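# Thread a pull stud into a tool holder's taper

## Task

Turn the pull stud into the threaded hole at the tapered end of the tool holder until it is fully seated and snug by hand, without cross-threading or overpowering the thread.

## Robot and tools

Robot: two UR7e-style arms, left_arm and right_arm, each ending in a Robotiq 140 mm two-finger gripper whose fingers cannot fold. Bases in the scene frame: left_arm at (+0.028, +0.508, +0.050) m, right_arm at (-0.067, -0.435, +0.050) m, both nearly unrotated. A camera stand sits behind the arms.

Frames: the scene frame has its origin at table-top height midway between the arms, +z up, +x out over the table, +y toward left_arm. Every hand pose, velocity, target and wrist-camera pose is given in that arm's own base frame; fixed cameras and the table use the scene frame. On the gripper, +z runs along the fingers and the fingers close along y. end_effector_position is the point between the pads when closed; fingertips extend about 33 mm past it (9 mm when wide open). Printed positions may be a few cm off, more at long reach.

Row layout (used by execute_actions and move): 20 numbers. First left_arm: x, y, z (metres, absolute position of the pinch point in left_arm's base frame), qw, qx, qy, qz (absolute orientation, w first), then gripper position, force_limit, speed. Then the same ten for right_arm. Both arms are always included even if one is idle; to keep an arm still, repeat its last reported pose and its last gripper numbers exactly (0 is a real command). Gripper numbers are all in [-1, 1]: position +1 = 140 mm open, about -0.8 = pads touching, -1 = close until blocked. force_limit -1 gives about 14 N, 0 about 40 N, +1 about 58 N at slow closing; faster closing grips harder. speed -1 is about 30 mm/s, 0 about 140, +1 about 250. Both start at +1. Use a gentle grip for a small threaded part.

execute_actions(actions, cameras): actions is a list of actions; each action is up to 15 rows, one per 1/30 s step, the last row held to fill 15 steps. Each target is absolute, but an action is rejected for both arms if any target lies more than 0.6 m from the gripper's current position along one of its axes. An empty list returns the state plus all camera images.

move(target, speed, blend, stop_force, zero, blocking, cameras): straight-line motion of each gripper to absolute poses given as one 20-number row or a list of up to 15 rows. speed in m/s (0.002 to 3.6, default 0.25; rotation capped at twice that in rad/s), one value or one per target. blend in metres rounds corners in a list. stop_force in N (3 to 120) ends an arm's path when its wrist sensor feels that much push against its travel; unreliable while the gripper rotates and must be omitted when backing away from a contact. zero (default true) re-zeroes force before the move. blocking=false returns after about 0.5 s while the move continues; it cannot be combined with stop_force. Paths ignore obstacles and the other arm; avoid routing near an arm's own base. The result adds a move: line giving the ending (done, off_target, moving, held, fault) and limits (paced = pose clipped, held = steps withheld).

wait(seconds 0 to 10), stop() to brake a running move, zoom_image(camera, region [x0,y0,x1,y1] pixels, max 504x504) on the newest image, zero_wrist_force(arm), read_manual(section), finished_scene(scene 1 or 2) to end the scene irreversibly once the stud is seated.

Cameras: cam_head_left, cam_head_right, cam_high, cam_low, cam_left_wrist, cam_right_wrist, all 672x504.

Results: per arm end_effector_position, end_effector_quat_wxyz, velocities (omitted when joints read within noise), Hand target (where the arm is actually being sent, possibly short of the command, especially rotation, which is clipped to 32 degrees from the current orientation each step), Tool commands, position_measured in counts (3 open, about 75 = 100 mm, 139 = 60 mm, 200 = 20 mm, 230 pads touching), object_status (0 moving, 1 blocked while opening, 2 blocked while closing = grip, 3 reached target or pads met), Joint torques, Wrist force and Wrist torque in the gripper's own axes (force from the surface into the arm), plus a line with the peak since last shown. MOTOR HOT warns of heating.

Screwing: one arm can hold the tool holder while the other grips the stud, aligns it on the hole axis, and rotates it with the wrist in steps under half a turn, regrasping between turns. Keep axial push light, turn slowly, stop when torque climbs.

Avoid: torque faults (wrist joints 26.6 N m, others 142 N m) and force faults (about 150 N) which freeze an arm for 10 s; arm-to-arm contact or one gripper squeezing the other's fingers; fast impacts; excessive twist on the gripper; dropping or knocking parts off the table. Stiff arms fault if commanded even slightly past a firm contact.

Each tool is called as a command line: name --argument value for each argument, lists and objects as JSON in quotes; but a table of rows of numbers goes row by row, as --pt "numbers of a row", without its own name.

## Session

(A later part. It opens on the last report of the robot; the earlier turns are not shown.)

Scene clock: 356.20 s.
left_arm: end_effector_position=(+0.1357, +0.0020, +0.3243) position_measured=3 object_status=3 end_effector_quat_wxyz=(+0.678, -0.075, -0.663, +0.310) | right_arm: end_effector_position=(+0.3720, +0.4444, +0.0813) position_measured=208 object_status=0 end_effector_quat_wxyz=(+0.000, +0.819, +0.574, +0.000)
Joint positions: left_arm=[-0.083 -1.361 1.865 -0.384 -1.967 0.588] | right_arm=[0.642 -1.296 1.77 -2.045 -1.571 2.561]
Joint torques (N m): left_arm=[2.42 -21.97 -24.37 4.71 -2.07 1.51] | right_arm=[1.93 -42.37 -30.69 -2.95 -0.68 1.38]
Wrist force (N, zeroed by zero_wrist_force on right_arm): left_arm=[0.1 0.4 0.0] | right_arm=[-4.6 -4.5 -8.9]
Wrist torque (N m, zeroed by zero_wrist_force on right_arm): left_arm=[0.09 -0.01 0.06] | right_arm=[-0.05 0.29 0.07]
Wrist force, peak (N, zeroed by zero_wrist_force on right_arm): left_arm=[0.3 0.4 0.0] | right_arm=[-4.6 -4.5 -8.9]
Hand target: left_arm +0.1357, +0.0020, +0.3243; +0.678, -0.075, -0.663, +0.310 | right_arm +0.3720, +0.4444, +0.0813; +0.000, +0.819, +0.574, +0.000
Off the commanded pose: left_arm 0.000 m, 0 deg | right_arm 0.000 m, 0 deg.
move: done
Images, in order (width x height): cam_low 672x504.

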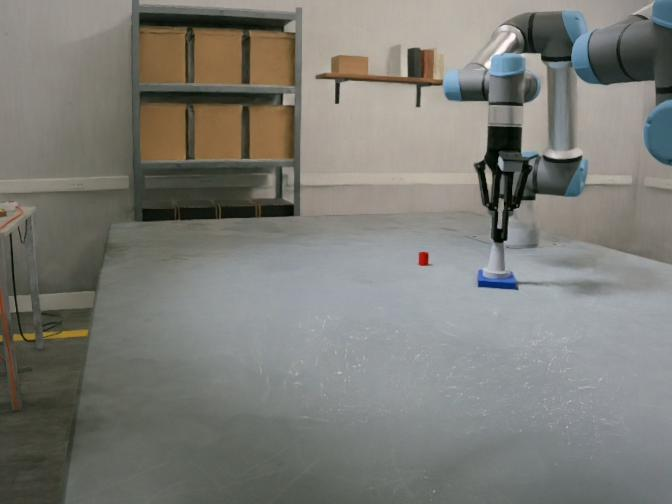

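move --target '[0.1357,0.0020,0.3243,0.678,-0.075,-0.663,0.310,1,1,1,0.3720,0.4444,0.0812,0,0.985,0.174,0,-1,0.5,-1]' --speed 0.4

move --target '[0.1357,0.0020,0.3243,0.678,-0.075,-0.663,0.310,1,1,1,0.3720,0.4444,0.0810,0,0.966,-0.259,0,-1,0.5,-1]' --speed 0.4

Scene clock: 362.33 s.
left_arm: end_effector_position=(+0.1357, +0.0020, +0.3243) position_measured=3 object_status=3 end_effector_quat_wxyz=(+0.678, -0.075, -0.663, +0.310) | right_arm: end_effector_position=(+0.3720, +0.4444, +0.0813) position_measured=208 object_status=2 end_effector_quat_wxyz=(+0.000, +0.985, +0.174, +0.000)
Joint positions: left_arm=[-0.083 -1.361 1.865 -0.384 -1.967 0.588] | right_arm=[0.642 -1.296 1.77 -2.045 -1.571 3.433]
Joint torques (N m): left_arm=[2.38 -22.34 -24.34 4.7 -1.99 1.59] | right_arm=[5.88 -22.6 -33.52 -1.9 -2.78 0.76]
Wrist force (N, zeroed by zero_wrist_force on right_arm): left_arm=[0.0 0.2 0.0] | right_arm=[-5.0 -4.8 0.3]
Wrist torque (N m, zeroed by zero_wrist_force on right_arm): left_arm=[0.05 0.00 0.06] | right_arm=[0.00 0.34 -0.04]
Wrist force, peak (N, zeroed by zero_wrist_force on right_arm): left_arm=[-0.3 0.5 0.1] | right_arm=[-4.4 -4.6 -8.9]
Hand target: left_arm +0.1357, +0.0020, +0.3243; +0.678, -0.075, -0.663, +0.310 | right_arm +0.3720, +0.4444, +0.0812; +0.000, +0.985, +0.174, +0.000
Off the commanded pose: left_arm 0.000 m, 0 deg | right_arm 0.000 m, 0 deg.
move: done

Scene clock: 363.97 s.
left_arm: end_effector_position=(+0.1357, +0.0020, +0.3243) position_measured=3 object_status=3 end_effector_quat_wxyz=(+0.678, -0.075, -0.663, +0.310) | right_arm: end_effector_position=(+0.3720, +0.4444, +0.0810) position_measured=208 object_status=2 end_effector_quat_wxyz=(+0.000, +0.966, -0.259, +0.000)
Joint positions: left_arm=[-0.083 -1.361 1.865 -0.384 -1.967 0.588] | right_arm=[0.642 -1.296 1.771 -2.046 -1.571 4.307]
Joint torques (N m): left_arm=[2.61 -21.11 -24.25 4.66 -2.06 1.49] | right_arm=[7.48 -19.77 -29.8 -0.44 -1.63 0.87]
Wrist force (N, zeroed by zero_wrist_force on right_arm): left_arm=[0.0 0.2 0.0] | right_arm=[-2.1 -1.2 -4.9]
Wrist torque (N m, zeroed by zero_wrist_force on right_arm): left_arm=[0.04 0.00 0.06] | right_arm=[-0.02 0.20 -0.15]
Wrist force, peak (N, zeroed by zero_wrist_force on right_arm): left_arm=[-0.1 0.5 0.0] | right_arm=[-5.2 -4.5 -0.8]
Hand target: left_arm +0.1357, +0.0020, +0.3243; +0.678, -0.075, -0.663, +0.310 | right_arm +0.3720, +0.4444, +0.0810; +0.000, +0.966, -0.259, +0.000
Off the commanded pose: left_arm 0.000 m, 0 deg | right_arm 0.000 m, 0 deg.
move: done

move --target '[0.1357,0.0020,0.3243,0.678,-0.075,-0.663,0.310,1,1,1,0.3720,0.4444,0.0807,0,0.766,-0.643,0,-1,0.5,-1]' --speed 0.4

move --pt "0.1357 0.0020 0.3243 0.678 -0.075 -0.663 0.310 1 1 1 0.3720 0.4444 0.0807 0 0.766 -0.643 0 -0.35 0.2 0" --pt "0.1357 0.0020 0.3243 0.678 -0.075 -0.663 0.310 1 1 1 0.3720 0.4444 0.0813 0 0.985 0.174 0 -0.35 0.2 0" --pt "0.1357 0.0020 0.3243 0.678 -0.075 -0.663 0.310 1 1 1 0.3720 0.4444 0.0813 0 0.5 0.866 0 -0.35 0.2 0" --pt "0.1357 0.0020 0.3243 0.678 -0.075 -0.663 0.310 1 1 1 0.3720 0.4444 0.0813 0 -0.342 0.940 0 -0.35 0.2 0" --speed 1.0 --blend '[0,0.001,0.001,0]' --cameras '["cam_low","cam_right_wrist"]'

zoom_image --camera "cam_low" --region '[470, 210, 530, 270]'

Scene clock: 374.13 s.
left_arm: end_effector_position=(+0.1357, +0.0020, +0.3243) position_measured=3 object_status=3 end_effector_quat_wxyz=(+0.678, -0.075, -0.663, +0.310) | right_arm: end_effector_position=(+0.3720, +0.4444, +0.0807) position_measured=208 object_status=2 end_effector_quat_wxyz=(+0.000, +0.766, -0.643, +0.000)
Joint positions: left_arm=[-0.083 -1.361 1.865 -0.384 -1.967 0.588] | right_arm=[0.642 -1.295 1.771 -2.047 -1.571 5.18]
Joint torques (N m): left_arm=[1.92 -22.25 -24.24 4.69 -2.03 1.51] | right_arm=[8.06 -18.57 -30.96 -2.5 -0.28 1.12]
Wrist force (N, zeroed by zero_wrist_force on right_arm): left_arm=[-0.2 0.2 -0.2] | right_arm=[3.3 3.3 -8.4]
Wrist torque (N m, zeroed by zero_wrist_force on right_arm): left_arm=[0.03 0.04 0.07] | right_arm=[-0.25 0.13 -0.30]
Wrist force, peak (N, zeroed by zero_wrist_force on right_arm): left_arm=[0.0 0.7 0.1] | right_arm=[2.6 3.2 -8.9]
Hand target: left_arm +0.1357, +0.0020, +0.3243; +0.678, -0.075, -0.663, +0.310 | right_arm +0.3720, +0.4444, +0.0807; +0.000, +0.766, -0.643, +0.000
Off the commanded pose: left_arm 0.000 m, 0 deg | right_arm 0.000 m, 0 deg.
move: done

Scene clock: 378.03 s.
left_arm: end_effector_position=(+0.1357, +0.0020, +0.3243) position_measured=3 object_status=3 end_effector_quat_wxyz=(+0.678, -0.075, -0.663, +0.310) | right_arm: end_effector_position=(+0.3720, +0.4444, +0.0813) position_measured=173 object_status=3 end_effector_quat_wxyz=(+0.000, -0.342, +0.940, +0.000)
Joint positions: left_arm=[-0.083 -1.361 1.865 -0.384 -1.967 0.588] | right_arm=[0.642 -1.296 1.77 -2.045 -1.571 -0.056]
Joint torques (N m): left_arm=[1.96 -22.28 -23.98 4.57 -2.03 1.52] | right_arm=[-5.04 -47.13 -16.36 -1.41 0.37 -0.63]
Wrist force (N, zeroed by zero_wrist_force on right_arm): left_arm=[0.0 0.1 -0.1] | right_arm=[-1.1 -0.7 -0.2]
Wrist torque (N m, zeroed by zero_wrist_force on right_arm): left_arm=[0.01 -0.02 0.06] | right_arm=[-0.14 0.25 -0.01]
Wrist force, peak (N, zeroed by zero_wrist_force on right_arm): left_arm=[0.5 0.4 -0.1] | right_arm=[3.2 3.2 -8.3]
Hand target: left_arm +0.1357, +0.0020, +0.3243; +0.678, -0.075, -0.663, +0.310 | right_arm +0.3720, +0.4444, +0.0813; +0.000, -0.342, +0.940, +0.000
Off the commanded pose: left_arm 0.000 m, 0 deg | right_arm 0.000 m, 0 deg.
move: done
Images, in order (width x height): cam_low 672x504, cam_right_wrist 672x504.

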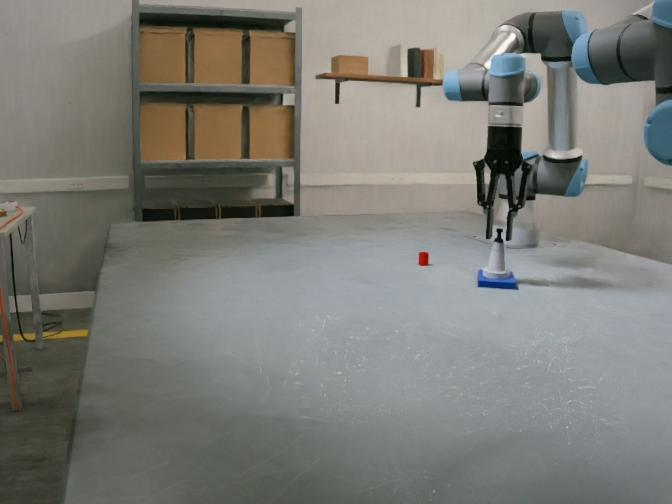

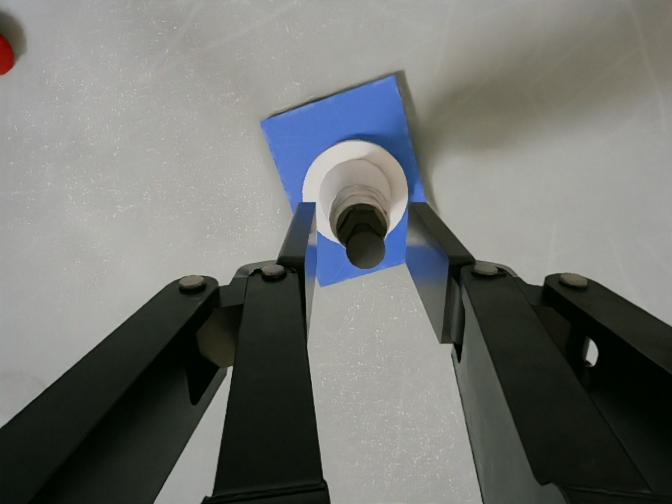

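Scaled by 8.400 from the camera's 672x504 image, which has a finer 960x720 frame.

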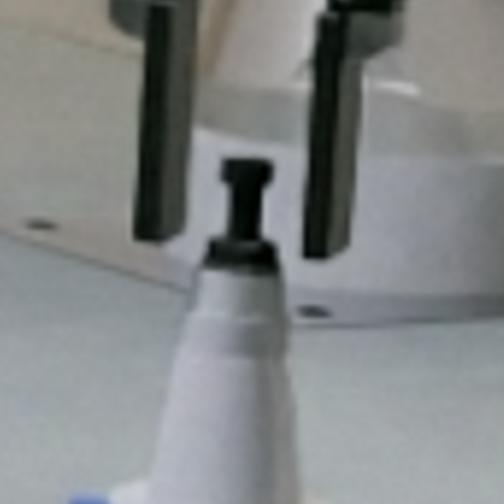

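move --target '[0.1357,0.0020,0.3243,0.678,-0.075,-0.663,0.310,1,1,1,0.3720,0.4444,0.0813,0,-0.342,0.940,0,-1,0.8,-1]'

wait --seconds 0.5

move --target '[0.1357,0.0020,0.3243,0.678,-0.075,-0.663,0.310,1,1,1,0.3720,0.4444,0.0811,0,0.087,0.996,0,-1,0.8,-1]' --speed 0.4

move --target '[0.1357,0.0020,0.3243,0.678,-0.075,-0.663,0.310,1,1,1,0.3720,0.4444,0.0809,0,0.5,0.866,0,-1,0.8,-1]' --speed 0.4

Scene clock: 389.23 s.
left_arm: end_effector_position=(+0.1357, +0.0020, +0.3243) position_measured=3 object_status=3 end_effector_quat_wxyz=(+0.678, -0.075, -0.663, +0.310) | right_arm: end_effector_position=(+0.3720, +0.4444, +0.0813) position_measured=207 object_status=0 end_effector_quat_wxyz=(+0.000, -0.342, +0.940, +0.000)
Joint positions: left_arm=[-0.083 -1.361 1.865 -0.384 -1.967 0.588] | right_arm=[0.642 -1.296 1.77 -2.045 -1.571 -0.056]
Joint torques (N m): left_arm=[1.35 -22.03 -24.29 4.73 -1.99 1.6] | right_arm=[5.67 -38.07 -16.19 -3.96 -1.89 -0.93]
Wrist force (N, zeroed by zero_wrist_force on right_arm): left_arm=[0.0 0.1 0.2] | right_arm=[1.0 2.0 -10.1]
Wrist torque (N m, zeroed by zero_wrist_force on right_arm): left_arm=[0.02 -0.01 0.06] | right_arm=[-0.31 0.22 -0.01]
Wrist force, peak (N, zeroed by zero_wrist_force on right_arm): left_arm=[-0.1 0.6 -0.3] | right_arm=[1.2 2.2 -10.3]
Hand target: left_arm +0.1357, +0.0020, +0.3243; +0.678, -0.075, -0.663, +0.310 | right_arm +0.3720, +0.4444, +0.0813; +0.000, -0.342, +0.940, +0.000
Off the commanded pose: left_arm 0.000 m, 0 deg | right_arm 0.000 m, 0 deg.
move: done

Scene clock: 389.73 s.
left_arm: end_effector_position=(+0.1357, +0.0020, +0.3243) position_measured=3 object_status=3 end_effector_quat_wxyz=(+0.678, -0.075, -0.663, +0.310) | right_arm: end_effector_position=(+0.3720, +0.4444, +0.0813) position_measured=207 object_status=2 end_effector_quat_wxyz=(+0.000, -0.342, +0.940, +0.000)
Joint positions: left_arm=[-0.083 -1.361 1.865 -0.384 -1.967 0.588] | right_arm=[0.642 -1.296 1.77 -2.045 -1.571 -0.056]
Joint torques (N m): left_arm=[2.12 -21.75 -24.44 4.66 -1.94 1.48] | right_arm=[5.52 -37.51 -15.67 -3.75 -1.83 -0.73]
Wrist force (N, zeroed by zero_wrist_force on right_arm): left_arm=[-0.1 0.3 0.1] | right_arm=[1.1 2.0 -10.0]
Wrist torque (N m, zeroed by zero_wrist_force on right_arm): left_arm=[0.05 0.01 0.06] | right_arm=[-0.31 0.21 -0.01]
Wrist force, peak (N, zeroed by zero_wrist_force on right_arm): left_arm=[-0.4 0.5 0.1] | right_arm=[1.2 2.1 -10.5]
Hand target: left_arm +0.1357, +0.0020, +0.3243; +0.678, -0.075, -0.663, +0.310 | right_arm +0.3720, +0.4444, +0.0813; +0.000, -0.342, +0.940, +0.000
Tool commands: left_gripper/position=+1.0 left_gripper/force_limit=+1.0 left_gripper/speed=+1.0 right_gripper/position=-1.0 right_gripper/force_limit=+0.8 right_gripper/speed=-1.0
Off the commanded pose: left_arm 0.000 m, 0 deg | right_arm 0.000 m, 0 deg.
wait: 0.50 s; at rest by 0.17 s

Scene clock: 391.37 s.
left_arm: end_effector_position=(+0.1357, +0.0020, +0.3243) position_measured=3 object_status=3 end_effector_quat_wxyz=(+0.678, -0.075, -0.663, +0.310) | right_arm: end_effector_position=(+0.3720, +0.4444, +0.0811) position_measured=209 object_status=2 end_effector_quat_wxyz=(+0.000, +0.087, +0.996, +0.000)
Joint positions: left_arm=[-0.083 -1.361 1.865 -0.384 -1.967 0.588] | right_arm=[0.642 -1.296 1.77 -2.046 -1.571 0.816]
Joint torques (N m): left_arm=[2.27 -21.28 -24.15 4.54 -2.01 1.58] | right_arm=[6.97 -19.77 -30.23 -0.75 -1.7 1.2]
Wrist force (N, zeroed by zero_wrist_force on right_arm): left_arm=[0.2 0.0 -0.1] | right_arm=[0.9 0.1 -5.9]
Wrist torque (N m, zeroed by zero_wrist_force on right_arm): left_arm=[-0.01 -0.04 0.06] | right_arm=[-0.22 0.22 -0.43]
Wrist force, peak (N, zeroed by zero_wrist_force on right_arm): left_arm=[-0.4 0.3 -0.2] | right_arm=[1.7 1.2 -10.5]
Hand target: left_arm +0.1357, +0.0020, +0.3243; +0.678, -0.075, -0.663, +0.310 | right_arm +0.3720, +0.4444, +0.0811; +0.000, +0.087, +0.996, +0.000
Off the commanded pose: left_arm 0.000 m, 0 deg | right_arm 0.000 m, 0 deg.
move: done

Scene clock: 393.00 s.
left_arm: end_effector_position=(+0.1357, +0.0020, +0.3243) position_measured=3 object_status=3 end_effector_quat_wxyz=(+0.678, -0.075, -0.663, +0.310) | right_arm: end_effector_position=(+0.3720, +0.4444, +0.0809) position_measured=209 object_status=2 end_effector_quat_wxyz=(+0.000, +0.500, +0.866, +0.000)
Joint positions: left_arm=[-0.083 -1.361 1.865 -0.384 -1.967 0.588] | right_arm=[0.642 -1.295 1.771 -2.046 -1.571 1.689]
Joint torques (N m): left_arm=[1.7 -21.95 -24.59 4.64 -2.05 1.56] | right_arm=[8.86 -20.36 -31.17 -2.4 0.17 1.35]
Wrist force (N, zeroed by zero_wrist_force on right_arm): left_arm=[0.0 0.1 0.0] | right_arm=[-4.5 -2.9 -5.0]
Wrist torque (N m, zeroed by zero_wrist_force on right_arm): left_arm=[0.03 0.00 0.06] | right_arm=[-0.08 0.28 -0.51]
Wrist force, peak (N, zeroed by zero_wrist_force on right_arm): left_arm=[0.0 0.5 0.3] | right_arm=[-4.5 -2.9 -5.0]
Hand target: left_arm +0.1357, +0.0020, +0.3243; +0.678, -0.075, -0.663, +0.310 | right_arm +0.3720, +0.4444, +0.0809; +0.000, +0.500, +0.866, +0.000
Off the commanded pose: left_arm 0.000 m, 0 deg | right_arm 0.000 m, 0 deg.
move: done

move --pt "0.1357 0.0020 0.3243 0.678 -0.075 -0.663 0.310 1 1 1 0.3720 0.4444 0.0811 0 0.5 0.866 0 -0.35 0.2 0" --pt "0.1357 0.0020 0.3243 0.678 -0.075 -0.663 0.310 1 1 1 0.3720 0.4444 0.0811 0 0.5 0.866 0 -1 1 -0.3"

wait --seconds 0.8

move --target '[0.1357,0.0020,0.3243,0.678,-0.075,-0.663,0.310,1,1,1,0.3720,0.4444,0.0810,0,0.819,0.574,0,-1,1,-0.3]' --speed 0.4

move --target '[0.1357,0.0020,0.3243,0.678,-0.075,-0.663,0.310,1,1,1,0.3720,0.4444,0.0810,0,0.985,0.174,0,-1,1,-0.3]' --speed 0.4

Scene clock: 404.57 s.
left_arm: end_effector_position=(+0.1357, +0.0020, +0.3243) position_measured=3 object_status=3 end_effector_quat_wxyz=(+0.678, -0.075, -0.663, +0.310) | right_arm: end_effector_position=(+0.3720, +0.4444, +0.0811) position_measured=209 object_status=0 end_effector_quat_wxyz=(+0.000, +0.500, +0.866, +0.000)
Joint positions: left_arm=[-0.083 -1.361 1.865 -0.384 -1.967 0.588] | right_arm=[0.642 -1.296 1.77 -2.046 -1.571 1.689]
Joint torques (N m): left_arm=[1.3 -21.78 -24.07 4.55 -2.08 1.52] | right_arm=[-1.27 -40.79 -28 -1.82 -1.89 -0.32]
Wrist force (N, zeroed by zero_wrist_force on right_arm): left_arm=[-0.1 0.1 0.0] | right_arm=[-1.8 -3.1 -7.9]
Wrist torque (N m, zeroed by zero_wrist_force on right_arm): left_arm=[0.03 0.01 0.06] | right_arm=[-0.05 0.25 -0.11]
Wrist force, peak (N, zeroed by zero_wrist_force on right_arm): left_arm=[-0.1 0.5 0.2] | right_arm=[-1.4 -3.1 -8.2]
Hand target: left_arm +0.1357, +0.0020, +0.3243; +0.678, -0.075, -0.663, +0.310 | right_arm +0.3720, +0.4444, +0.0811; +0.000, +0.500, +0.866, +0.000
Off the commanded pose: left_arm 0.000 m, 0 deg | right_arm 0.000 m, 0 deg.
move: done

Scene clock: 405.37 s.
left_arm: end_effector_position=(+0.1357, +0.0020, +0.3243) position_measured=3 object_status=3 end_effector_quat_wxyz=(+0.678, -0.075, -0.663, +0.310) | right_arm: end_effector_position=(+0.3720, +0.4444, +0.0811) position_measured=209 object_status=2 end_effector_quat_wxyz=(+0.000, +0.500, +0.866, +0.000)
Joint positions: left_arm=[-0.083 -1.361 1.865 -0.384 -1.967 0.588] | right_arm=[0.642 -1.296 1.77 -2.046 -1.571 1.689]
Joint torques (N m): left_arm=[1.01 -21.33 -23.88 4.59 -2.09 1.61] | right_arm=[-5.74 -33.47 -22.43 -2.19 -1.82 -0.37]
Wrist force (N, zeroed by zero_wrist_force on right_arm): left_arm=[-0.3 0.1 0.3] | right_arm=[-1.7 -3.0 -7.9]
Wrist torque (N m, zeroed by zero_wrist_force on right_arm): left_arm=[0.01 0.06 0.06] | right_arm=[-0.04 0.23 -0.11]
Wrist force, peak (N, zeroed by zero_wrist_force on right_arm): left_arm=[-0.1 0.5 0.1] | right_arm=[-1.7 -3.3 -8.2]
Hand target: left_arm +0.1357, +0.0020, +0.3243; +0.678, -0.075, -0.663, +0.310 | right_arm +0.3720, +0.4444, +0.0811; +0.000, +0.500, +0.866, +0.000
Tool commands: left_gripper/position=+1.0 left_gripper/force_limit=+1.0 left_gripper/speed=+1.0 right_gripper/position=-1.0 right_gripper/force_limit=+1.0 right_gripper/speed=-0.3
Off the commanded pose: left_arm 0.000 m, 0 deg | right_arm 0.000 m, 0 deg.
wait: 0.80 s; at rest by 0.17 s

Scene clock: 407.00 s.
left_arm: end_effector_position=(+0.1357, +0.0020, +0.3243) position_measured=3 object_status=3 end_effector_quat_wxyz=(+0.678, -0.075, -0.663, +0.310) | right_arm: end_effector_position=(+0.3720, +0.4444, +0.0810) position_measured=209 object_status=2 end_effector_quat_wxyz=(+0.000, +0.819, +0.574, +0.000)
Joint positions: left_arm=[-0.083 -1.361 1.865 -0.384 -1.967 0.588] | right_arm=[0.642 -1.296 1.771 -2.046 -1.571 2.561]
Joint torques (N m): left_arm=[1.54 -22.07 -23.79 4.68 -2.01 1.51] | right_arm=[5.64 -22.18 -33.84 -2.63 -1.02 1.03]
Wrist force (N, zeroed by zero_wrist_force on right_arm): left_arm=[-0.2 0.0 0.2] | right_arm=[-5.4 -4.1 -2.3]
Wrist torque (N m, zeroed by zero_wrist_force on right_arm): left_arm=[-0.01 0.03 0.06] | right_arm=[-0.07 0.28 -0.28]
Wrist force, peak (N, zeroed by zero_wrist_force on right_arm): left_arm=[0.2 0.5 -0.1] | right_arm=[-3.3 -4.4 -7.6]
Hand target: left_arm +0.1357, +0.0020, +0.3243; +0.678, -0.075, -0.663, +0.310 | right_arm +0.3720, +0.4444, +0.0810; +0.000, +0.819, +0.574, +0.000
Off the commanded pose: left_arm 0.000 m, 0 deg | right_arm 0.000 m, 0 deg.
move: done

Scene clock: 408.63 s.
left_arm: end_effector_position=(+0.1357, +0.0020, +0.3243) position_measured=3 object_status=3 end_effector_quat_wxyz=(+0.678, -0.075, -0.663, +0.310) | right_arm: end_effector_position=(+0.3720, +0.4444, +0.0811) position_measured=209 object_status=2 end_effector_quat_wxyz=(+0.000, +0.985, +0.174, +0.000)
Joint positions: left_arm=[-0.083 -1.361 1.865 -0.384 -1.967 0.588] | right_arm=[0.642 -1.296 1.771 -2.046 -1.571 3.433]
Joint torques (N m): left_arm=[1.68 -21.79 -23.9 4.69 -2.09 1.6] | right_arm=[4.5 -23.9 -33.62 -1.73 -2.74 0.71]
Wrist force (N, zeroed by zero_wrist_force on right_arm): left_arm=[0.0 0.1 0.2] | right_arm=[-4.2 -5.1 1.4]
Wrist torque (N m, zeroed by zero_wrist_force on right_arm): left_arm=[0.02 0.00 0.06] | right_arm=[0.04 0.30 -0.06]
Wrist force, peak (N, zeroed by zero_wrist_force on right_arm): left_arm=[-0.3 0.5 -0.1] | right_arm=[-4.5 -6.1 -1.1]
Hand target: left_arm +0.1357, +0.0020, +0.3243; +0.678, -0.075, -0.663, +0.310 | right_arm +0.3720, +0.4444, +0.0810; +0.000, +0.985, +0.174, +0.000
Off the commanded pose: left_arm 0.000 m, 0 deg | right_arm 0.000 m, 0 deg.
move: done

move --target '[0.1357,0.0020,0.3243,0.678,-0.075,-0.663,0.310,1,1,1,0.3720,0.4444,0.0811,0,0.985,0.174,0,-0.35,0.2,0]' --cameras '["cam_right_wrist"]'

zoom_image --camera "cam_right_wrist" --region '[320, 190, 400, 270]'

move --target '[0.1357,0.0020,0.3243,0.678,-0.075,-0.663,0.310,1,1,1,0.3720,0.4444,0.0811,0,0.985,0.174,0,-1,1,-0.3]'

wait --seconds 0.5

move --pt "0.1357 0.0020 0.3243 0.678 -0.075 -0.663 0.310 1 1 1 0.3720 0.4444 0.0810 0 0.906 -0.423 0 -1 1 -0.3" --pt "0.1357 0.0020 0.3243 0.678 -0.075 -0.663 0.310 1 1 1 0.3720 0.4444 0.0809 0 0.766 -0.643 0 -1 1 -0.3" --speed 0.4 --blend '[0.0005,0]'

move --target '[0.1357,0.0020,0.3243,0.678,-0.075,-0.663,0.310,1,1,1,0.3720,0.4444,0.0811,0,0.766,-0.643,0,-0.35,0.2,0]' --cameras '["cam_right_wrist"]'

zoom_image --camera "cam_right_wrist" --region '[320, 190, 400, 270]'

Scene clock: 427.57 s.
left_arm: end_effector_position=(+0.1357, +0.0020, +0.3243) position_measured=3 object_status=3 end_effector_quat_wxyz=(+0.678, -0.075, -0.663, +0.310) | right_arm: end_effector_position=(+0.3720, +0.4444, +0.0810) position_measured=173 object_status=3 end_effector_quat_wxyz=(+0.000, +0.985, +0.174, +0.000)
Joint positions: left_arm=[-0.083 -1.361 1.865 -0.384 -1.967 0.588] | right_arm=[0.642 -1.295 1.77 -2.046 -1.571 3.434]
Joint torques (N m): left_arm=[0.91 -22.25 -24.71 4.58 -1.96 1.64] | right_arm=[4.99 -45.56 -32.13 -1.26 0.19 0.53]
Wrist force (N, zeroed by zero_wrist_force on right_arm): left_arm=[0.2 0.1 -0.2] | right_arm=[-1.3 -0.9 -0.6]
Wrist torque (N m, zeroed by zero_wrist_force on right_arm): left_arm=[0.02 -0.05 0.06] | right_arm=[-0.19 0.27 0.09]
Wrist force, peak (N, zeroed by zero_wrist_force on right_arm): left_arm=[-0.2 0.6 0.1] | right_arm=[-5.2 -4.4 -2.1]
Hand target: left_arm +0.1357, +0.0020, +0.3243; +0.678, -0.075, -0.663, +0.310 | right_arm +0.3720, +0.4444, +0.0811; +0.000, +0.985, +0.174, +0.000
Off the commanded pose: left_arm 0.000 m, 0 deg | right_arm 0.000 m, 0 deg.
move: done
Images, in order (width x height): cam_right_wrist 672x504.

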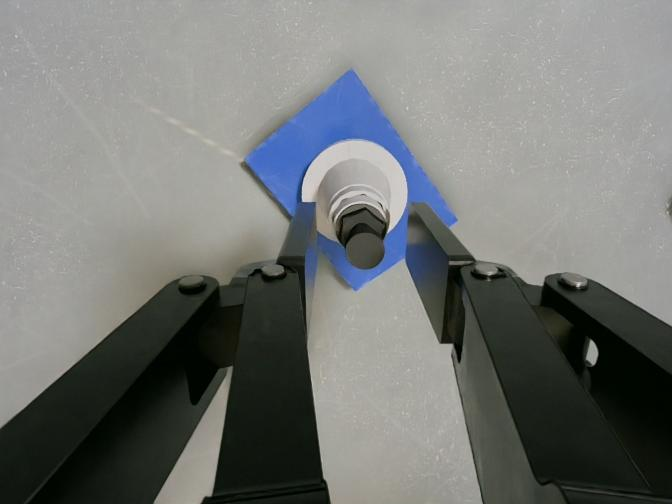

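Scaled by 6.300 from the camera's 672x504 image, which has a finer 960x720 frame.

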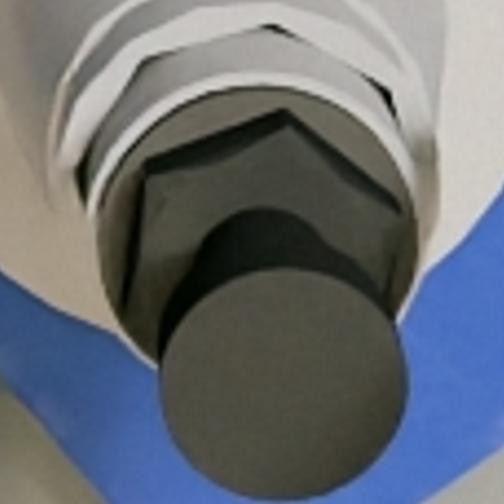

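Scene clock: 428.27 s.
left_arm: end_effector_position=(+0.1357, +0.0020, +0.3243) position_measured=3 object_status=3 end_effector_quat_wxyz=(+0.678, -0.075, -0.663, +0.310) | right_arm: end_effector_position=(+0.3720, +0.4444, +0.0811) position_measured=209 object_status=0 end_effector_quat_wxyz=(+0.000, +0.985, +0.174, +0.000)
Joint positions: left_arm=[-0.083 -1.361 1.865 -0.384 -1.967 0.588] | right_arm=[0.642 -1.296 1.77 -2.046 -1.571 3.434]
Joint torques (N m): left_arm=[0.83 -21.25 -24.32 4.54 -2.12 1.67] | right_arm=[4.92 -44.03 -27.49 -1.36 0.13 -0.37]
Wrist force (N, zeroed by zero_wrist_force on right_arm): left_arm=[-0.3 0.2 0.0] | right_arm=[-4.1 -3.7 -6.2]
Wrist torque (N m, zeroed by zero_wrist_force on right_arm): left_arm=[0.03 0.04 0.06] | right_arm=[0.00 0.29 0.30]
Wrist force, peak (N, zeroed by zero_wrist_force on right_arm): left_arm=[-0.3 0.5 0.0] | right_arm=[-4.0 -4.0 -6.4]
Hand target: left_arm +0.1357, +0.0020, +0.3243; +0.678, -0.075, -0.663, +0.310 | right_arm +0.3720, +0.4444, +0.0811; +0.000, +0.985, +0.174, +0.000
Off the commanded pose: left_arm 0.000 m, 0 deg | right_arm 0.000 m, 0 deg.
move: done

Scene clock: 428.77 s.
left_arm: end_effector_position=(+0.1357, +0.0020, +0.3243) position_measured=3 object_status=3 end_effector_quat_wxyz=(+0.678, -0.075, -0.663, +0.310) | right_arm: end_effector_position=(+0.3720, +0.4444, +0.0811) position_measured=209 object_status=2 end_effector_quat_wxyz=(+0.000, +0.985, +0.174, +0.000)
Joint positions: left_arm=[-0.083 -1.361 1.865 -0.384 -1.967 0.588] | right_arm=[0.642 -1.296 1.77 -2.046 -1.571 3.434]
Joint torques (N m): left_arm=[0.84 -21.75 -24.33 4.67 -2.13 1.55] | right_arm=[3.91 -41.14 -24.11 -1.39 0.34 -0.39]
Wrist force (N, zeroed by zero_wrist_force on right_arm): left_arm=[-0.2 0.1 0.0] | right_arm=[-4.0 -3.9 -6.1]
Wrist torque (N m, zeroed by zero_wrist_force on right_arm): left_arm=[0.03 0.04 0.06] | right_arm=[-0.03 0.26 0.30]
Wrist force, peak (N, zeroed by zero_wrist_force on right_arm): left_arm=[-0.2 0.4 0.2] | right_arm=[-4.1 -3.9 -6.5]
Hand target: left_arm +0.1357, +0.0020, +0.3243; +0.678, -0.075, -0.663, +0.310 | right_arm +0.3720, +0.4444, +0.0811; +0.000, +0.985, +0.174, +0.000
Tool commands: left_gripper/position=+1.0 left_gripper/force_limit=+1.0 left_gripper/speed=+1.0 right_gripper/position=-1.0 right_gripper/force_limit=+1.0 right_gripper/speed=-0.3
Off the commanded pose: left_arm 0.000 m, 0 deg | right_arm 0.000 m, 0 deg.
wait: 0.50 s; at rest by 0.17 s

Scene clock: 431.50 s.
left_arm: end_effector_position=(+0.1357, +0.0020, +0.3243) position_measured=3 object_status=3 end_effector_quat_wxyz=(+0.678, -0.075, -0.663, +0.310) | right_arm: end_effector_position=(+0.3720, +0.4444, +0.0809) position_measured=209 object_status=2 end_effector_quat_wxyz=(+0.000, +0.766, -0.643, +0.000)
Joint positions: left_arm=[-0.083 -1.361 1.865 -0.384 -1.967 0.588] | right_arm=[0.642 -1.295 1.771 -2.046 -1.571 5.18]
Joint torques (N m): left_arm=[1.52 -22.14 -24.41 4.5 -2.07 1.56] | right_arm=[7.16 -20.16 -31.04 -1.74 -0.96 1.06]
Wrist force (N, zeroed by zero_wrist_force on right_arm): left_arm=[-0.1 0.0 -0.1] | right_arm=[1.6 2.1 -6.6]
Wrist torque (N m, zeroed by zero_wrist_force on right_arm): left_arm=[-0.01 0.02 0.06] | right_arm=[-0.24 0.15 -0.31]
Wrist force, peak (N, zeroed by zero_wrist_force on right_arm): left_arm=[0.0 0.6 0.2] | right_arm=[-3.9 -3.8 -6.5]
Hand target: left_arm +0.1357, +0.0020, +0.3243; +0.678, -0.075, -0.663, +0.310 | right_arm +0.3720, +0.4444, +0.0809; +0.000, +0.766, -0.643, +0.000
Off the commanded pose: left_arm 0.000 m, 0 deg | right_arm 0.000 m, 0 deg.
move: done

Scene clock: 432.20 s.
left_arm: end_effector_position=(+0.1357, +0.0020, +0.3243) position_measured=3 object_status=3 end_effector_quat_wxyz=(+0.678, -0.075, -0.663, +0.310) | right_arm: end_effector_position=(+0.3720, +0.4444, +0.0811) position_measured=173 object_status=3 end_effector_quat_wxyz=(+0.000, +0.766, -0.643, +0.000)
Joint positions: left_arm=[-0.083 -1.361 1.865 -0.384 -1.967 0.588] | right_arm=[0.642 -1.296 1.77 -2.046 -1.571 5.18]
Joint torques (N m): left_arm=[0.86 -21.48 -24.19 4.68 -2.11 1.49] | right_arm=[7.67 -47.24 -32.05 -1.44 1.68 1.32]
Wrist force (N, zeroed by zero_wrist_force on right_arm): left_arm=[0.0 0.0 0.2] | right_arm=[-1.0 -0.4 -0.3]
Wrist torque (N m, zeroed by zero_wrist_force on right_arm): left_arm=[0.00 -0.01 0.06] | right_arm=[-0.10 0.19 0.11]
Wrist force, peak (N, zeroed by zero_wrist_force on right_arm): left_arm=[-0.1 0.3 0.3] | right_arm=[1.4 2.1 -6.7]
Hand target: left_arm +0.1357, +0.0020, +0.3243; +0.678, -0.075, -0.663, +0.310 | right_arm +0.3720, +0.4444, +0.0811; +0.000, +0.766, -0.643, +0.000
Off the commanded pose: left_arm 0.000 m, 0 deg | right_arm 0.000 m, 0 deg.
move: done
Images, in order (width x height): cam_right_wrist 672x504.

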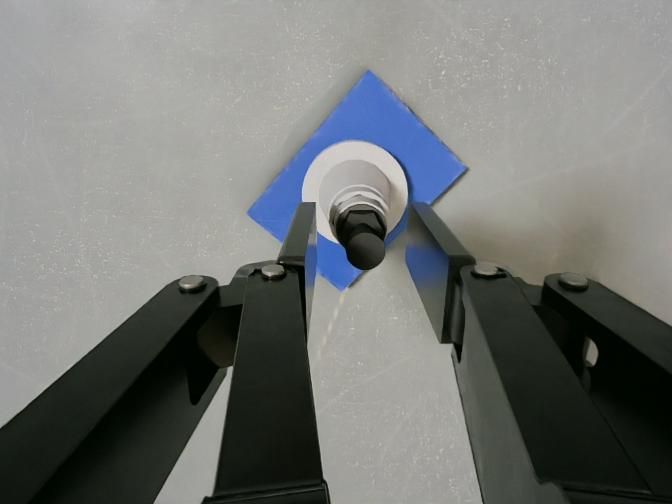

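Scaled by 6.300 from the camera's 672x504 image, which has a finer 960x720 frame.

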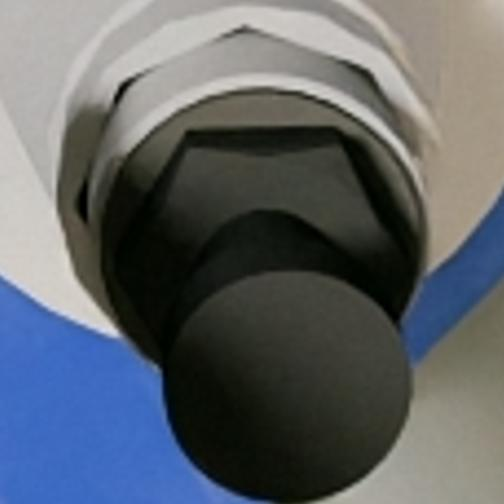

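move --pt "0.1357 0.0020 0.3243 0.678 -0.075 -0.663 0.310 1 1 1 0.3720 0.4444 0.0825 0 0.985 0.174 0 -0.35 0.2 0" --pt "0.1357 0.0020 0.3243 0.678 -0.075 -0.663 0.310 1 1 1 0.3720 0.4444 0.0825 0 0.819 0.574 0 -0.35 0.2 0" --pt "0.1357 0.0020 0.3243 0.678 -0.075 -0.663 0.310 1 1 1 0.3720 0.4444 0.0825 0 0.819 0.574 0 -1 1 -0.3" --speed 1.0 --blend '[0.001,0,0]'

wait --seconds 0.8

move --target '[0.1357,0.0020,0.3243,0.678,-0.075,-0.663,0.310,1,1,1,0.3720,0.4444,0.0825,0,0.906,0.423,0,-1,1,-0.3]' --speed 0.3

move --target '[0.1357,0.0020,0.3243,0.678,-0.075,-0.663,0.310,1,1,1,0.3720,0.4444,0.0825,0,0.966,0.259,0,-1,1,-0.3]' --speed 0.3

Scene clock: 450.47 s.
left_arm: end_effector_position=(+0.1357, +0.0020, +0.3243) position_measured=3 object_status=3 end_effector_quat_wxyz=(+0.678, -0.075, -0.663, +0.310) | right_arm: end_effector_position=(+0.3720, +0.4444, +0.0825) position_measured=209 object_status=0 end_effector_quat_wxyz=(+0.000, +0.819, +0.574, +0.000)
Joint positions: left_arm=[-0.083 -1.361 1.865 -0.384 -1.967 0.588] | right_arm=[0.642 -1.297 1.768 -2.042 -1.571 2.561]
Joint torques (N m): left_arm=[0.58 -21.67 -24.32 4.56 -1.97 1.61] | right_arm=[0.73 -38.2 -16.76 -2.47 -2.51 -1.21]
Wrist force (N, zeroed by zero_wrist_force on right_arm): left_arm=[0.1 0.2 0.3] | right_arm=[-3.5 -4.4 -10.8]
Wrist torque (N m, zeroed by zero_wrist_force on right_arm): left_arm=[0.04 -0.02 0.06] | right_arm=[0.03 0.23 -0.03]
Wrist force, peak (N, zeroed by zero_wrist_force on right_arm): left_arm=[0.1 0.7 0.2] | right_arm=[-3.7 -4.6 -10.9]
Hand target: left_arm +0.1357, +0.0020, +0.3243; +0.678, -0.075, -0.663, +0.310 | right_arm +0.3720, +0.4444, +0.0825; +0.000, +0.819, +0.574, +0.000
Off the commanded pose: left_arm 0.000 m, 0 deg | right_arm 0.000 m, 0 deg.
move: done

Scene clock: 451.27 s.
left_arm: end_effector_position=(+0.1357, +0.0020, +0.3243) position_measured=3 object_status=3 end_effector_quat_wxyz=(+0.678, -0.075, -0.663, +0.310) | right_arm: end_effector_position=(+0.3720, +0.4444, +0.0825) position_measured=209 object_status=2 end_effector_quat_wxyz=(+0.000, +0.819, +0.574, +0.000)
Joint positions: left_arm=[-0.083 -1.361 1.865 -0.384 -1.967 0.588] | right_arm=[0.642 -1.297 1.768 -2.042 -1.571 2.561]
Joint torques (N m): left_arm=[0.11 -22.06 -23.76 4.53 -2.01 1.61] | right_arm=[6.31 -28.07 -18.45 -3.49 -2.69 -1.29]
Wrist force (N, zeroed by zero_wrist_force on right_arm): left_arm=[-0.1 0.3 0.0] | right_arm=[-3.6 -4.5 -11.0]
Wrist torque (N m, zeroed by zero_wrist_force on right_arm): left_arm=[0.05 0.01 0.06] | right_arm=[0.03 0.26 -0.03]
Wrist force, peak (N, zeroed by zero_wrist_force on right_arm): left_arm=[-0.2 0.4 0.4] | right_arm=[-3.7 -4.6 -11.2]
Hand target: left_arm +0.1357, +0.0020, +0.3243; +0.678, -0.075, -0.663, +0.310 | right_arm +0.3720, +0.4444, +0.0825; +0.000, +0.819, +0.574, +0.000
Tool commands: left_gripper/position=+1.0 left_gripper/force_limit=+1.0 left_gripper/speed=+1.0 right_gripper/position=-1.0 right_gripper/force_limit=+1.0 right_gripper/speed=-0.3
Off the commanded pose: left_arm 0.000 m, 0 deg | right_arm 0.000 m, 0 deg.
wait: 0.80 s; at rest by 0.17 s

Scene clock: 452.37 s.
left_arm: end_effector_position=(+0.1357, +0.0020, +0.3243) position_measured=3 object_status=3 end_effector_quat_wxyz=(+0.678, -0.075, -0.663, +0.310) | right_arm: end_effector_position=(+0.3720, +0.4444, +0.0825) position_measured=209 object_status=2 end_effector_quat_wxyz=(+0.000, +0.906, +0.423, +0.000)
Joint positions: left_arm=[-0.083 -1.361 1.865 -0.384 -1.967 0.588] | right_arm=[0.642 -1.297 1.768 -2.042 -1.571 2.91]
Joint torques (N m): left_arm=[0.51 -21.66 -23.83 4.67 -1.91 1.56] | right_arm=[5.82 -29.53 -32.55 -2 -2.86 1.04]
Wrist force (N, zeroed by zero_wrist_force on right_arm): left_arm=[-0.1 -0.1 0.3] | right_arm=[-3.2 -4.0 -3.3]
Wrist torque (N m, zeroed by zero_wrist_force on right_arm): left_arm=[-0.02 0.03 0.07] | right_arm=[-0.07 0.24 -0.42]
Wrist force, peak (N, zeroed by zero_wrist_force on right_arm): left_arm=[0.1 0.6 0.1] | right_arm=[-3.7 -4.6 -11.0]
Hand target: left_arm +0.1357, +0.0020, +0.3243; +0.678, -0.075, -0.663, +0.310 | right_arm +0.3720, +0.4444, +0.0825; +0.000, +0.906, +0.423, +0.000
Off the commanded pose: left_arm 0.000 m, 0 deg | right_arm 0.000 m, 0 deg.
move: done

Scene clock: 453.47 s.
left_arm: end_effector_position=(+0.1357, +0.0020, +0.3243) position_measured=3 object_status=3 end_effector_quat_wxyz=(+0.678, -0.075, -0.663, +0.310) | right_arm: end_effector_position=(+0.3720, +0.4444, +0.0825) position_measured=209 object_status=2 end_effector_quat_wxyz=(+0.000, +0.966, +0.259, +0.000)
Joint positions: left_arm=[-0.083 -1.361 1.865 -0.384 -1.967 0.588] | right_arm=[0.642 -1.297 1.768 -2.042 -1.571 3.259]
Joint torques (N m): left_arm=[0.43 -21.49 -24.5 4.68 -1.95 1.52] | right_arm=[5.43 -31.64 -25.75 -3.4 -3.22 0.83]
Wrist force (N, zeroed by zero_wrist_force on right_arm): left_arm=[-0.3 0.2 -0.1] | right_arm=[-1.4 -4.6 -0.7]
Wrist torque (N m, zeroed by zero_wrist_force on right_arm): left_arm=[0.03 0.05 0.06] | right_arm=[-0.03 0.19 -0.18]
Wrist force, peak (N, zeroed by zero_wrist_force on right_arm): left_arm=[-0.3 0.4 0.1] | right_arm=[-3.7 -4.1 -3.1]
Hand target: left_arm +0.1357, +0.0020, +0.3243; +0.678, -0.075, -0.663, +0.310 | right_arm +0.3720, +0.4444, +0.0825; +0.000, +0.966, +0.259, +0.000
Off the commanded pose: left_arm 0.000 m, 0 deg | right_arm 0.000 m, 0 deg.
move: done

move --pt "0.1357 0.0020 0.3243 0.678 -0.075 -0.663 0.310 1 1 1 0.3720 0.4444 0.0825 0 0.966 0.259 0 -0.35 0.2 0" --pt "0.1357 0.0020 0.3243 0.678 -0.075 -0.663 0.310 1 1 1 0.3720 0.4444 0.0810 0 0.985 0.174 0 -0.35 0.2 0" --pt "0.1357 0.0020 0.3243 0.678 -0.075 -0.663 0.310 1 1 1 0.3720 0.4444 0.0810 0 0.985 0.174 0 -1 1 0.5" --speed 0.3

wait --seconds 0.8

move --target '[0.1357,0.0020,0.3243,0.678,-0.075,-0.663,0.310,1,1,1,0.3720,0.4444,0.0810,0,0.998,-0.070,0,-1,1,0.5]' --speed 0.3

move --target '[0.1357,0.0020,0.3243,0.678,-0.075,-0.663,0.310,1,1,1,0.3720,0.4444,0.0810,0,0.966,-0.259,0,-1,1,0.5]' --speed 0.3

move --target '[0.1357,0.0020,0.3243,0.678,-0.075,-0.663,0.310,1,1,1,0.3720,0.4444,0.0810,0,0.966,-0.259,0,-0.35,1,-0.5]' --cameras '["cam_right_wrist"]'

zoom_image --camera "cam_right_wrist" --region '[320, 190, 400, 270]'

Scene clock: 469.37 s.
left_arm: end_effector_position=(+0.1357, +0.0020, +0.3243) position_measured=3 object_status=3 end_effector_quat_wxyz=(+0.678, -0.075, -0.663, +0.310) | right_arm: end_effector_position=(+0.3720, +0.4444, +0.0810) position_measured=210 object_status=2 end_effector_quat_wxyz=(+0.000, +0.985, +0.174, +0.000)
Joint positions: left_arm=[-0.083 -1.361 1.865 -0.384 -1.967 0.588] | right_arm=[0.642 -1.295 1.771 -2.046 -1.571 3.434]
Joint torques (N m): left_arm=[0.96 -21.73 -24.25 4.5 -2.06 1.63] | right_arm=[4.7 -28.02 -26.22 -0.59 -1.98 0.78]
Wrist force (N, zeroed by zero_wrist_force on right_arm): left_arm=[0.2 0.3 0.0] | right_arm=[-4.5 -2.6 -13.6]
Wrist torque (N m, zeroed by zero_wrist_force on right_arm): left_arm=[0.05 -0.04 0.06] | right_arm=[-0.04 0.29 0.35]
Wrist force, peak (N, zeroed by zero_wrist_force on right_arm): left_arm=[0.1 0.6 0.0] | right_arm=[-4.5 -2.4 -14.1]
Hand target: left_arm +0.1357, +0.0020, +0.3243; +0.678, -0.075, -0.663, +0.310 | right_arm +0.3720, +0.4444, +0.0810; +0.000, +0.985, +0.174, +0.000
Off the commanded pose: left_arm 0.000 m, 0 deg | right_arm 0.000 m, 0 deg.
move: done

Scene clock: 470.17 s.
left_arm: end_effector_position=(+0.1357, +0.0020, +0.3243) position_measured=3 object_status=3 end_effector_quat_wxyz=(+0.678, -0.075, -0.663, +0.310) | right_arm: end_effector_position=(+0.3720, +0.4444, +0.0810) position_measured=210 object_status=2 end_effector_quat_wxyz=(+0.000, +0.985, +0.174, +0.000)
Joint positions: left_arm=[-0.083 -1.361 1.865 -0.384 -1.967 0.588] | right_arm=[0.642 -1.295 1.771 -2.046 -1.571 3.434]
Joint torques (N m): left_arm=[0.52 -21.34 -24.09 4.54 -2.01 1.52] | right_arm=[0.11 -32.61 -27.64 -0.8 -2.02 0.77]
Wrist force (N, zeroed by zero_wrist_force on right_arm): left_arm=[-0.2 0.3 0.1] | right_arm=[-4.1 -2.9 -12.7]
Wrist torque (N m, zeroed by zero_wrist_force on right_arm): left_arm=[0.06 0.03 0.06] | right_arm=[-0.07 0.26 0.35]
Wrist force, peak (N, zeroed by zero_wrist_force on right_arm): left_arm=[-0.5 0.0 0.1] | right_arm=[-4.3 -2.9 -13.8]
Hand target: left_arm +0.1357, +0.0020, +0.3243; +0.678, -0.075, -0.663, +0.310 | right_arm +0.3720, +0.4444, +0.0810; +0.000, +0.985, +0.174, +0.000
Tool commands: left_gripper/position=+1.0 left_gripper/force_limit=+1.0 left_gripper/speed=+1.0 right_gripper/position=-1.0 right_gripper/force_limit=+1.0 right_gripper/speed=+0.5
Off the commanded pose: left_arm 0.000 m, 0 deg | right_arm 0.000 m, 0 deg.
wait: 0.80 s; at rest by 0.17 s

Scene clock: 471.50 s.
left_arm: end_effector_position=(+0.1357, +0.0020, +0.3243) position_measured=3 object_status=3 end_effector_quat_wxyz=(+0.678, -0.075, -0.663, +0.310) | right_arm: end_effector_position=(+0.3720, +0.4444, +0.0810) position_measured=210 object_status=2 end_effector_quat_wxyz=(+0.000, +0.998, -0.070, +0.000)
Joint positions: left_arm=[-0.083 -1.361 1.865 -0.384 -1.967 0.588] | right_arm=[0.642 -1.296 1.771 -2.046 -1.571 3.923]
Joint torques (N m): left_arm=[-0.45 -21.34 -24.15 4.48 -2 1.59] | right_arm=[5.8 -31.11 -32.06 -2.15 -3.18 1.3]
Wrist force (N, zeroed by zero_wrist_force on right_arm): left_arm=[-0.3 0.3 -0.1] | right_arm=[-2.7 -4.5 -1.0]
Wrist torque (N m, zeroed by zero_wrist_force on right_arm): left_arm=[0.06 0.06 0.06] | right_arm=[-0.04 0.29 -0.65]
Wrist force, peak (N, zeroed by zero_wrist_force on right_arm): left_arm=[-0.5 0.0 -0.1] | right_arm=[-4.5 -2.4 -13.5]
Hand target: left_arm +0.1357, +0.0020, +0.3243; +0.678, -0.075, -0.663, +0.310 | right_arm +0.3720, +0.4444, +0.0810; +0.000, +0.998, -0.070, +0.000
Off the commanded pose: left_arm 0.000 m, 0 deg | right_arm 0.000 m, 0 deg.
move: done

Scene clock: 472.63 s.
left_arm: end_effector_position=(+0.1357, +0.0020, +0.3243) position_measured=3 object_status=3 end_effector_quat_wxyz=(+0.678, -0.075, -0.663, +0.310) | right_arm: end_effector_position=(+0.3720, +0.4444, +0.0810) position_measured=210 object_status=2 end_effector_quat_wxyz=(+0.000, +0.966, -0.259, +0.000)
Joint positions: left_arm=[-0.083 -1.361 1.865 -0.384 -1.967 0.588] | right_arm=[0.642 -1.296 1.771 -2.046 -1.571 4.307]
Joint torques (N m): left_arm=[-0.13 -22.13 -23.67 4.47 -2.02 1.57] | right_arm=[7.07 -21.15 -28.86 -0.66 -2.98 0.99]
Wrist force (N, zeroed by zero_wrist_force on right_arm): left_arm=[-0.2 0.2 -0.1] | right_arm=[-2.9 -3.4 -1.7]
Wrist torque (N m, zeroed by zero_wrist_force on right_arm): left_arm=[0.04 0.02 0.06] | right_arm=[-0.03 0.21 -0.30]
Wrist force, peak (N, zeroed by zero_wrist_force on right_arm): left_arm=[0.2 0.5 0.1] | right_arm=[-4.7 -2.8 -1.8]
Hand target: left_arm +0.1357, +0.0020, +0.3243; +0.678, -0.075, -0.663, +0.310 | right_arm +0.3720, +0.4444, +0.0810; +0.000, +0.966, -0.259, +0.000
Off the commanded pose: left_arm 0.000 m, 0 deg | right_arm 0.000 m, 0 deg.
move: done

Scene clock: 473.20 s.
left_arm: end_effector_position=(+0.1357, +0.0020, +0.3243) position_measured=3 object_status=3 end_effector_quat_wxyz=(+0.678, -0.075, -0.663, +0.310) | right_arm: end_effector_position=(+0.3720, +0.4444, +0.0810) position_measured=173 object_status=0 end_effector_quat_wxyz=(+0.000, +0.966, -0.259, +0.000)
Joint positions: left_arm=[-0.083 -1.361 1.865 -0.384 -1.967 0.588] | right_arm=[0.642 -1.295 1.771 -2.046 -1.571 4.307]
Joint torques (N m): left_arm=[-0.32 -21.93 -24.43 4.44 -2.02 1.48] | right_arm=[6.76 -24.7 -32.29 -3.41 0.15 1.51]
Wrist force (N, zeroed by zero_wrist_force on right_arm): left_arm=[0.0 0.0 0.0] | right_arm=[-1.2 -0.2 -0.1]
Wrist torque (N m, zeroed by zero_wrist_force on right_arm): left_arm=[0.00 -0.02 0.07] | right_arm=[-0.08 0.21 0.09]
Wrist force, peak (N, zeroed by zero_wrist_force on right_arm): left_arm=[0.0 0.3 0.4] | right_arm=[-3.4 -3.8 1.3]
Hand target: left_arm +0.1357, +0.0020, +0.3243; +0.678, -0.075, -0.663, +0.310 | right_arm +0.3720, +0.4444, +0.0810; +0.000, +0.966, -0.259, +0.000
Off the commanded pose: left_arm 0.000 m, 0 deg | right_arm 0.000 m, 0 deg.
move: done
Images, in order (width x height): cam_right_wrist 672x504.

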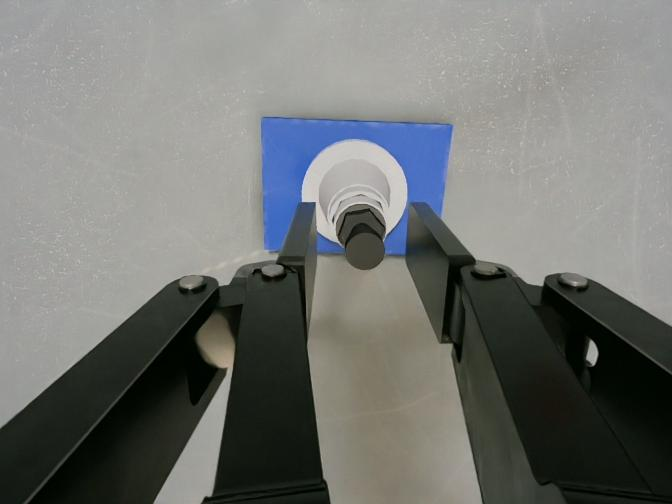

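Scaled by 6.300 from the camera's 672x504 image, which has a finer 960x720 frame.

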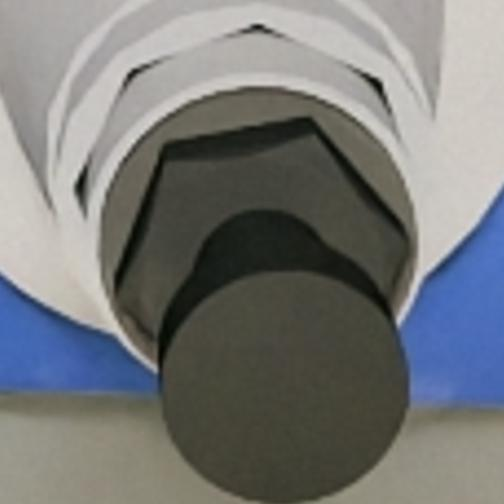

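move --target '[0.1357,0.0020,0.3243,0.678,-0.075,-0.663,0.310,1,1,1,0.3720,0.4444,0.1700,0,0.966,-0.259,0,-0.35,1,-0.5]'

finished_scene --scene 2

Scene clock: 477.37 s.
left_arm: end_effector_position=(+0.1357, +0.0020, +0.3243) position_measured=3 object_status=3 end_effector_quat_wxyz=(+0.678, -0.075, -0.663, +0.310) | right_arm: end_effector_position=(+0.3720, +0.4444, +0.1700) position_measured=173 object_status=3 end_effector_quat_wxyz=(+0.000, +0.966, -0.259, +0.000)
Joint positions: left_arm=[-0.083 -1.361 1.865 -0.384 -1.967 0.588] | right_arm=[0.642 -1.371 1.623 -1.823 -1.571 4.307]
Joint torques (N m): left_arm=[0.31 -21.64 -24.22 4.41 -1.95 1.47] | right_arm=[-3.98 -21.89 -29.32 -1.3 -1.78 -0.35]
Wrist force (N, zeroed by zero_wrist_force on right_arm): left_arm=[-0.3 0.1 0.0] | right_arm=[-1.0 -0.8 -0.2]
Wrist torque (N m, zeroed by zero_wrist_force on right_arm): left_arm=[0.01 0.06 0.07] | right_arm=[-0.23 0.20 0.09]
Wrist force, peak (N, zeroed by zero_wrist_force on right_arm): left_arm=[0.1 0.7 0.0] | right_arm=[-0.9 -0.7 -3.2]
Hand target: left_arm +0.1357, +0.0020, +0.3243; +0.678, -0.075, -0.663, +0.310 | right_arm +0.3720, +0.4444, +0.1700; +0.000, +0.966, -0.259, +0.000
Off the commanded pose: left_arm 0.000 m, 0 deg | right_arm 0.000 m, 0 deg.
move: done

The scene is finished: the task was done.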